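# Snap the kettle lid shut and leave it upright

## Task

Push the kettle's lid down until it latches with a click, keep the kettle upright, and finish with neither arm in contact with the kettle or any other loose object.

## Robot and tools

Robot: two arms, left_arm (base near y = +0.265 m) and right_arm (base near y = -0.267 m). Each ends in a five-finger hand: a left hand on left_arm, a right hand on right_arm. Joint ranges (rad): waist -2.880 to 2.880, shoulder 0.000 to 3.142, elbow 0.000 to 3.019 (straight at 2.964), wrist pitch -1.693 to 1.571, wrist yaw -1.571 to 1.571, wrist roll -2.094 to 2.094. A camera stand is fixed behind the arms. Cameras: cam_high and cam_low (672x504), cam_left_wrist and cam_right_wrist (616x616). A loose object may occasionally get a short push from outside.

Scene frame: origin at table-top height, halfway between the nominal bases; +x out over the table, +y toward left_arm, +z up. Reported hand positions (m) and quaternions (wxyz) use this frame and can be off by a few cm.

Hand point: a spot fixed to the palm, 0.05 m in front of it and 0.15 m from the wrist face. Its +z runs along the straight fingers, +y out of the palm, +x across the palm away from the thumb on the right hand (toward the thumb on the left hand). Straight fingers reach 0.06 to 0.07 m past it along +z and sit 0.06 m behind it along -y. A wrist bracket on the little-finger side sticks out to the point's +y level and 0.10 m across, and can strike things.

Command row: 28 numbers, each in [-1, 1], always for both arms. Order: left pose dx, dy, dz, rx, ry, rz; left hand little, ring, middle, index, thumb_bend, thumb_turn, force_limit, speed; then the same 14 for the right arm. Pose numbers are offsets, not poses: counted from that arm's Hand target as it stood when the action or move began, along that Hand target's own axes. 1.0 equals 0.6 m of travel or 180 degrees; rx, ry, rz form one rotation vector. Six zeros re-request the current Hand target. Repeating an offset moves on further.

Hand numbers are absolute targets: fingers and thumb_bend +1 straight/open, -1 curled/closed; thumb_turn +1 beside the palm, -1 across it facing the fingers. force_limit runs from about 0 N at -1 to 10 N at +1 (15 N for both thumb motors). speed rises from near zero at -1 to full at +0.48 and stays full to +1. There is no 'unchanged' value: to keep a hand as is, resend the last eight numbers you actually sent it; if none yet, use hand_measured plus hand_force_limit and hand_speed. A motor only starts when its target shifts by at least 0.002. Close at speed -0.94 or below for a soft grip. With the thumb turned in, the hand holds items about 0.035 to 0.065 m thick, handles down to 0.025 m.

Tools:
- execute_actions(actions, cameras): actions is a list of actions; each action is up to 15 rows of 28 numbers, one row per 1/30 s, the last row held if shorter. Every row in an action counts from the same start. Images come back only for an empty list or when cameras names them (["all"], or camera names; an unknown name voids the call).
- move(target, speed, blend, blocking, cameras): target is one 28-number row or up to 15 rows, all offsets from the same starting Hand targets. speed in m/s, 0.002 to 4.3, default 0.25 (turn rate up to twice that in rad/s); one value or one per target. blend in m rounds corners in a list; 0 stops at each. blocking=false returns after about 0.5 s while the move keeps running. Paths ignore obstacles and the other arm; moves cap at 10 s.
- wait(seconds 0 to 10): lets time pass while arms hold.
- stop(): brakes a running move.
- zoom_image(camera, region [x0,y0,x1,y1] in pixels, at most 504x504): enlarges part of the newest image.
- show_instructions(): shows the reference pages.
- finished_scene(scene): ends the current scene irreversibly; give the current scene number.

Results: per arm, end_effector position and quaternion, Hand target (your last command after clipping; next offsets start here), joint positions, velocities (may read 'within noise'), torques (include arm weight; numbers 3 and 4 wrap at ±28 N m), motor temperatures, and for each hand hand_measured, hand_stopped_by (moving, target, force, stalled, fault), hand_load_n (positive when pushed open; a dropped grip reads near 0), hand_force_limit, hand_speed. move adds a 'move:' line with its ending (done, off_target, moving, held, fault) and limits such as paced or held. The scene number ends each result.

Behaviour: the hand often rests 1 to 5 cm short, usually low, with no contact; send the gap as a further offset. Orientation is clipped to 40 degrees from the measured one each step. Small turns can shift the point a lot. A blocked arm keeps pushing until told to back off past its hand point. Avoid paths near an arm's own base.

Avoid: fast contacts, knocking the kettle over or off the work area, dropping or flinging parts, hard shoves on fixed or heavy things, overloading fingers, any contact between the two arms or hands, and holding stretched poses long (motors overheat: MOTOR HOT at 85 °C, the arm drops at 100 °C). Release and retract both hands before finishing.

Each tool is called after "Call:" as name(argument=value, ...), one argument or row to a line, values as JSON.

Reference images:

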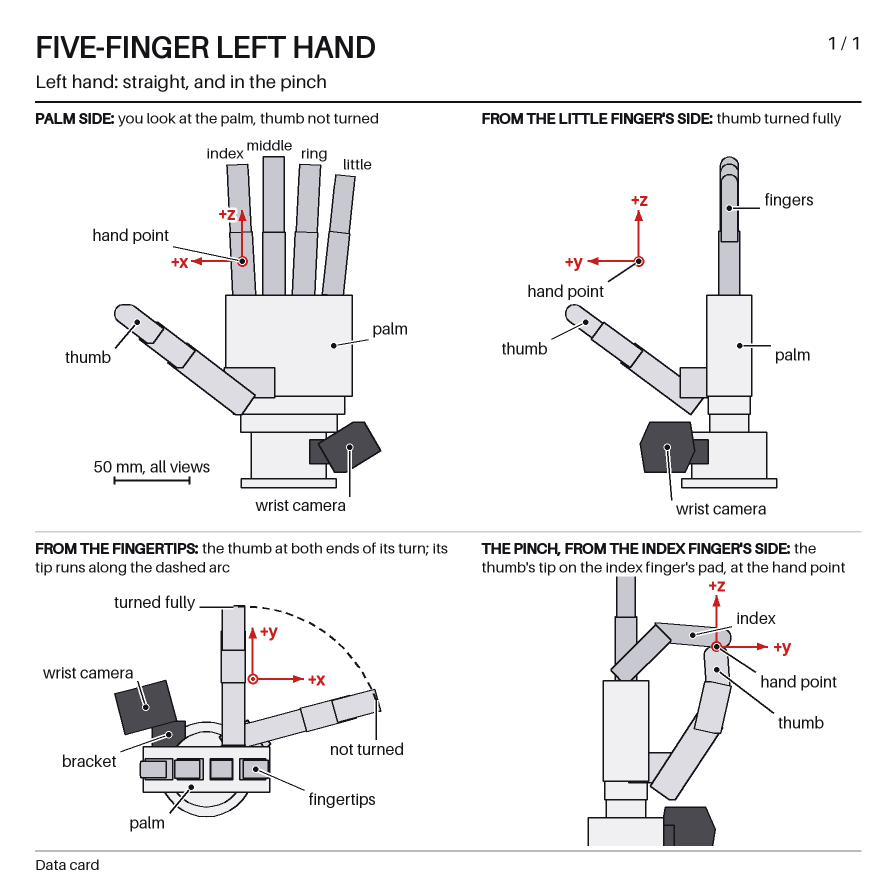

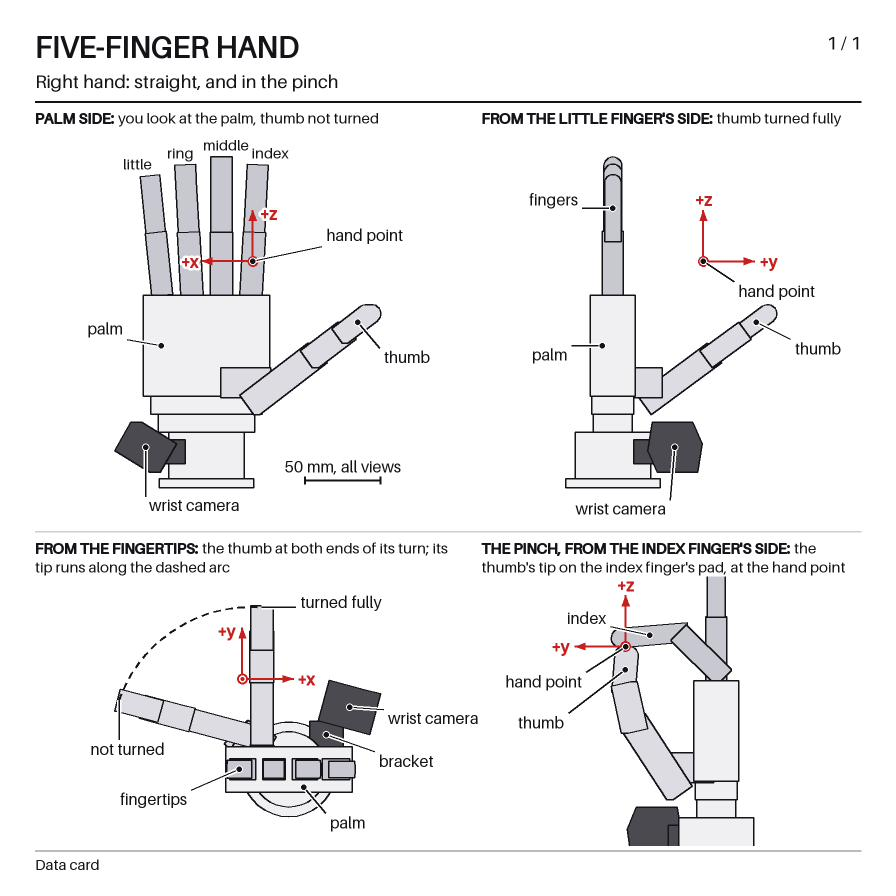

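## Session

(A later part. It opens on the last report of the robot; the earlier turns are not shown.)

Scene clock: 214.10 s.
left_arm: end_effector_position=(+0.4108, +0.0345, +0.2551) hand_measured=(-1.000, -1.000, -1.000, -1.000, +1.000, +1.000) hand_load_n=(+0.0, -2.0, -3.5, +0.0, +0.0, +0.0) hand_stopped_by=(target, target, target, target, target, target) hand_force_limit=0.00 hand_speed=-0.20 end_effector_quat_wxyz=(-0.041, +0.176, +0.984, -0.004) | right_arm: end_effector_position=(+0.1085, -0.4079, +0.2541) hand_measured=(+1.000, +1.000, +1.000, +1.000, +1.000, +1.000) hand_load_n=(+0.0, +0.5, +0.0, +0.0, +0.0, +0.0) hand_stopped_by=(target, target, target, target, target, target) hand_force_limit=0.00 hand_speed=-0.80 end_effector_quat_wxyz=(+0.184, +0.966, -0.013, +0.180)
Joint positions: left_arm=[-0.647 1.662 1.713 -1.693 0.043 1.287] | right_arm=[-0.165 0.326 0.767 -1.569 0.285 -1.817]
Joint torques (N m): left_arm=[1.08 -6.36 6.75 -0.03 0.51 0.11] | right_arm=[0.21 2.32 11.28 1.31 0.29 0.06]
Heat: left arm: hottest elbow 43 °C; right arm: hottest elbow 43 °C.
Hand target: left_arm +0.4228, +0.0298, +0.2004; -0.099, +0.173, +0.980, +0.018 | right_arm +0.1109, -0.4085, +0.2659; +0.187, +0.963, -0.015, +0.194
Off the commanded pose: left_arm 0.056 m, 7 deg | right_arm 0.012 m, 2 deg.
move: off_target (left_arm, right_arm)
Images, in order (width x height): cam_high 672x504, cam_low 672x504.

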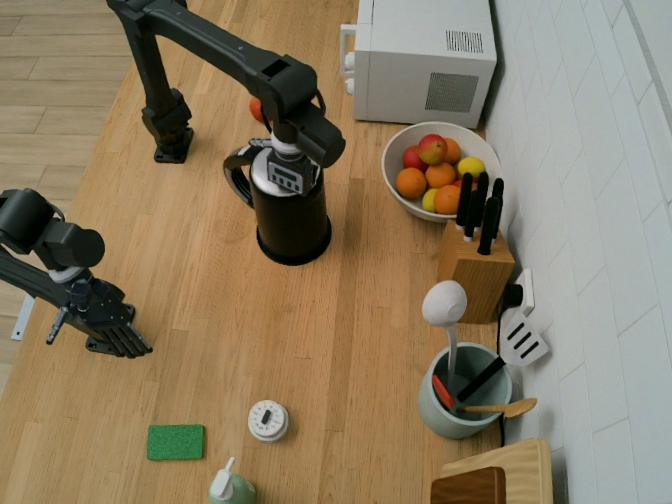

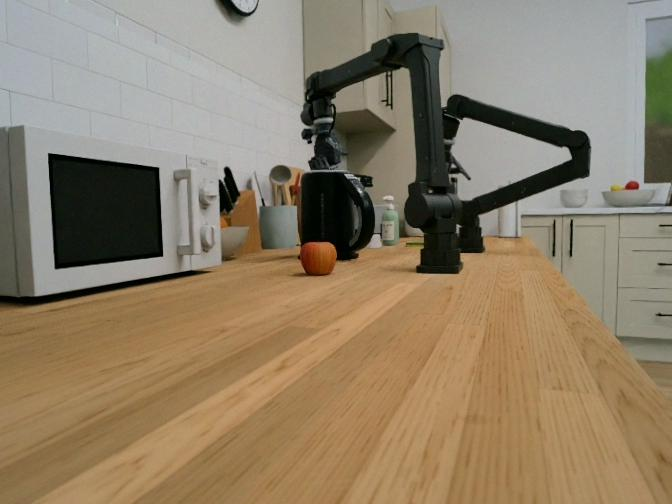

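Call:
move(
  target=[
    [0.04,0,-0.196,0,-0.03,0,-1,-1,-1,-1,1,1,0,-0.2,0,0,0,0,0,0,1,1,1,1,1,1,0,-0.8],
    [0.2178,0.2958,-0.262,0,-0.08,0,-1,-1,-1,-1,1,1,0,-0.2,0,0,0,0,0,0,1,1,1,1,1,1,0,-0.8],
  ],
  cameras=["cam_high","cam_low"],
  speed=[0.15,0.3],
)

Call:
zoom_image(
  camera="cam_low",
  region=[290, 140, 390, 220],
)

Call:
zoom_image(
  camera="cam_high",
  region=[200, 90, 360, 230],
)

Scene clock: 228.27 s.
left_arm: end_effector_position=(+0.3935, +0.2250, +0.3851) hand_measured=(-1.000, -1.000, -1.000, -1.000, +1.000, +1.000) hand_load_n=(+0.0, +0.0, +0.0, +0.0, +0.0, +0.0) hand_stopped_by=(target, target, target, target, target, target) hand_force_limit=0.00 hand_speed=-0.20 end_effector_quat_wxyz=(+0.126, +0.171, +0.977, -0.004) | right_arm: end_effector_position=(+0.1085, -0.4079, +0.2541) hand_measured=(+1.000, +1.000, +1.000, +1.000, +1.000, +1.000) hand_load_n=(+0.0, +0.0, +0.0, +0.0, +0.0, +0.0) hand_stopped_by=(target, target, target, target, target, target) hand_force_limit=0.00 hand_speed=-0.80 end_effector_quat_wxyz=(+0.184, +0.966, -0.013, +0.180)
Joint positions: left_arm=[-0.299 1.232 1.608 -1.693 -0.022 1.628] | right_arm=[-0.165 0.326 0.767 -1.569 0.285 -1.817]
Joint torques (N m): left_arm=[0.91 -8.35 6.76 0.25 -0.28 0.12] | right_arm=[0.03 2.67 11.26 1.29 0.3 0.06]
Motor temperatures (°C): left_arm=[30 35 42 32 29 29] | right_arm=[31 34 43 32 28 30]
Heat: left arm: hottest elbow 42 °C; right arm: hottest elbow 43 °C.
Hand target: left_arm +0.3929, +0.2295, +0.3806; +0.024, +0.174, +0.984, -0.004 | right_arm +0.1109, -0.4085, +0.2659; +0.187, +0.963, -0.015, +0.194
Off the commanded pose: left_arm 0.006 m, 12 deg | right_arm 0.012 m, 2 deg.
joint sent to its limit (left arm) — joint 4 (wrist pitch), lower limit. The joint targets are off in orientation, not in position.
move: off_target (left_arm, right_arm)
Images, in order (width x height): cam_high 672x504, cam_low 672x504.

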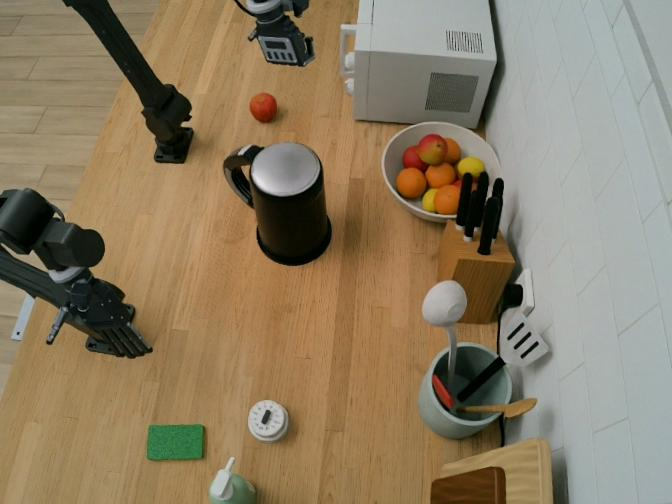

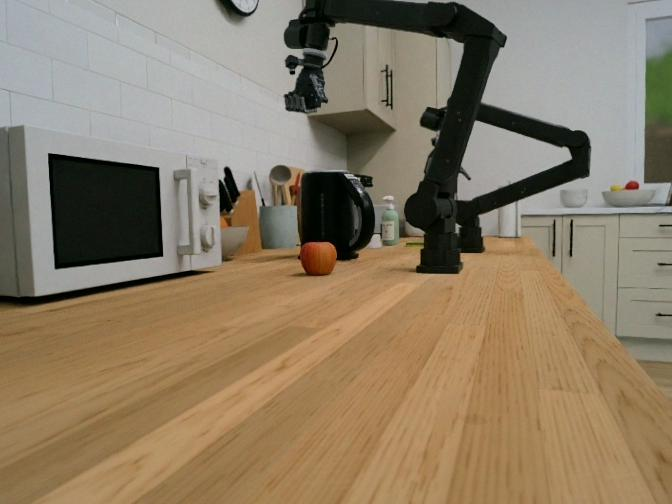

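Scaled by 5.040.

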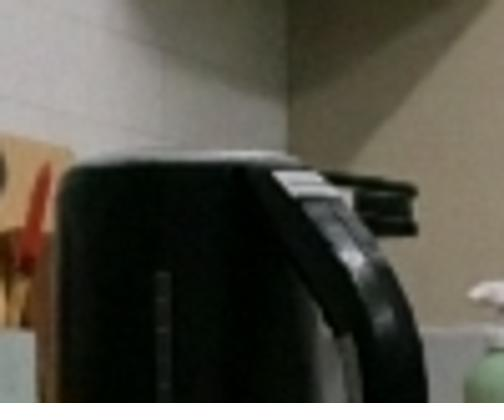

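Scaled by 3.150.

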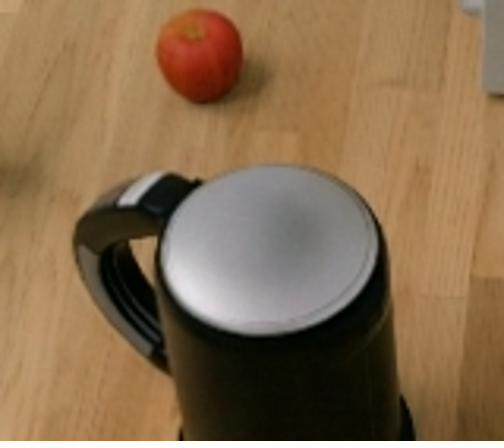

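Call:
finished_scene(
  scene=2,
)

The scene is finished: the task was done.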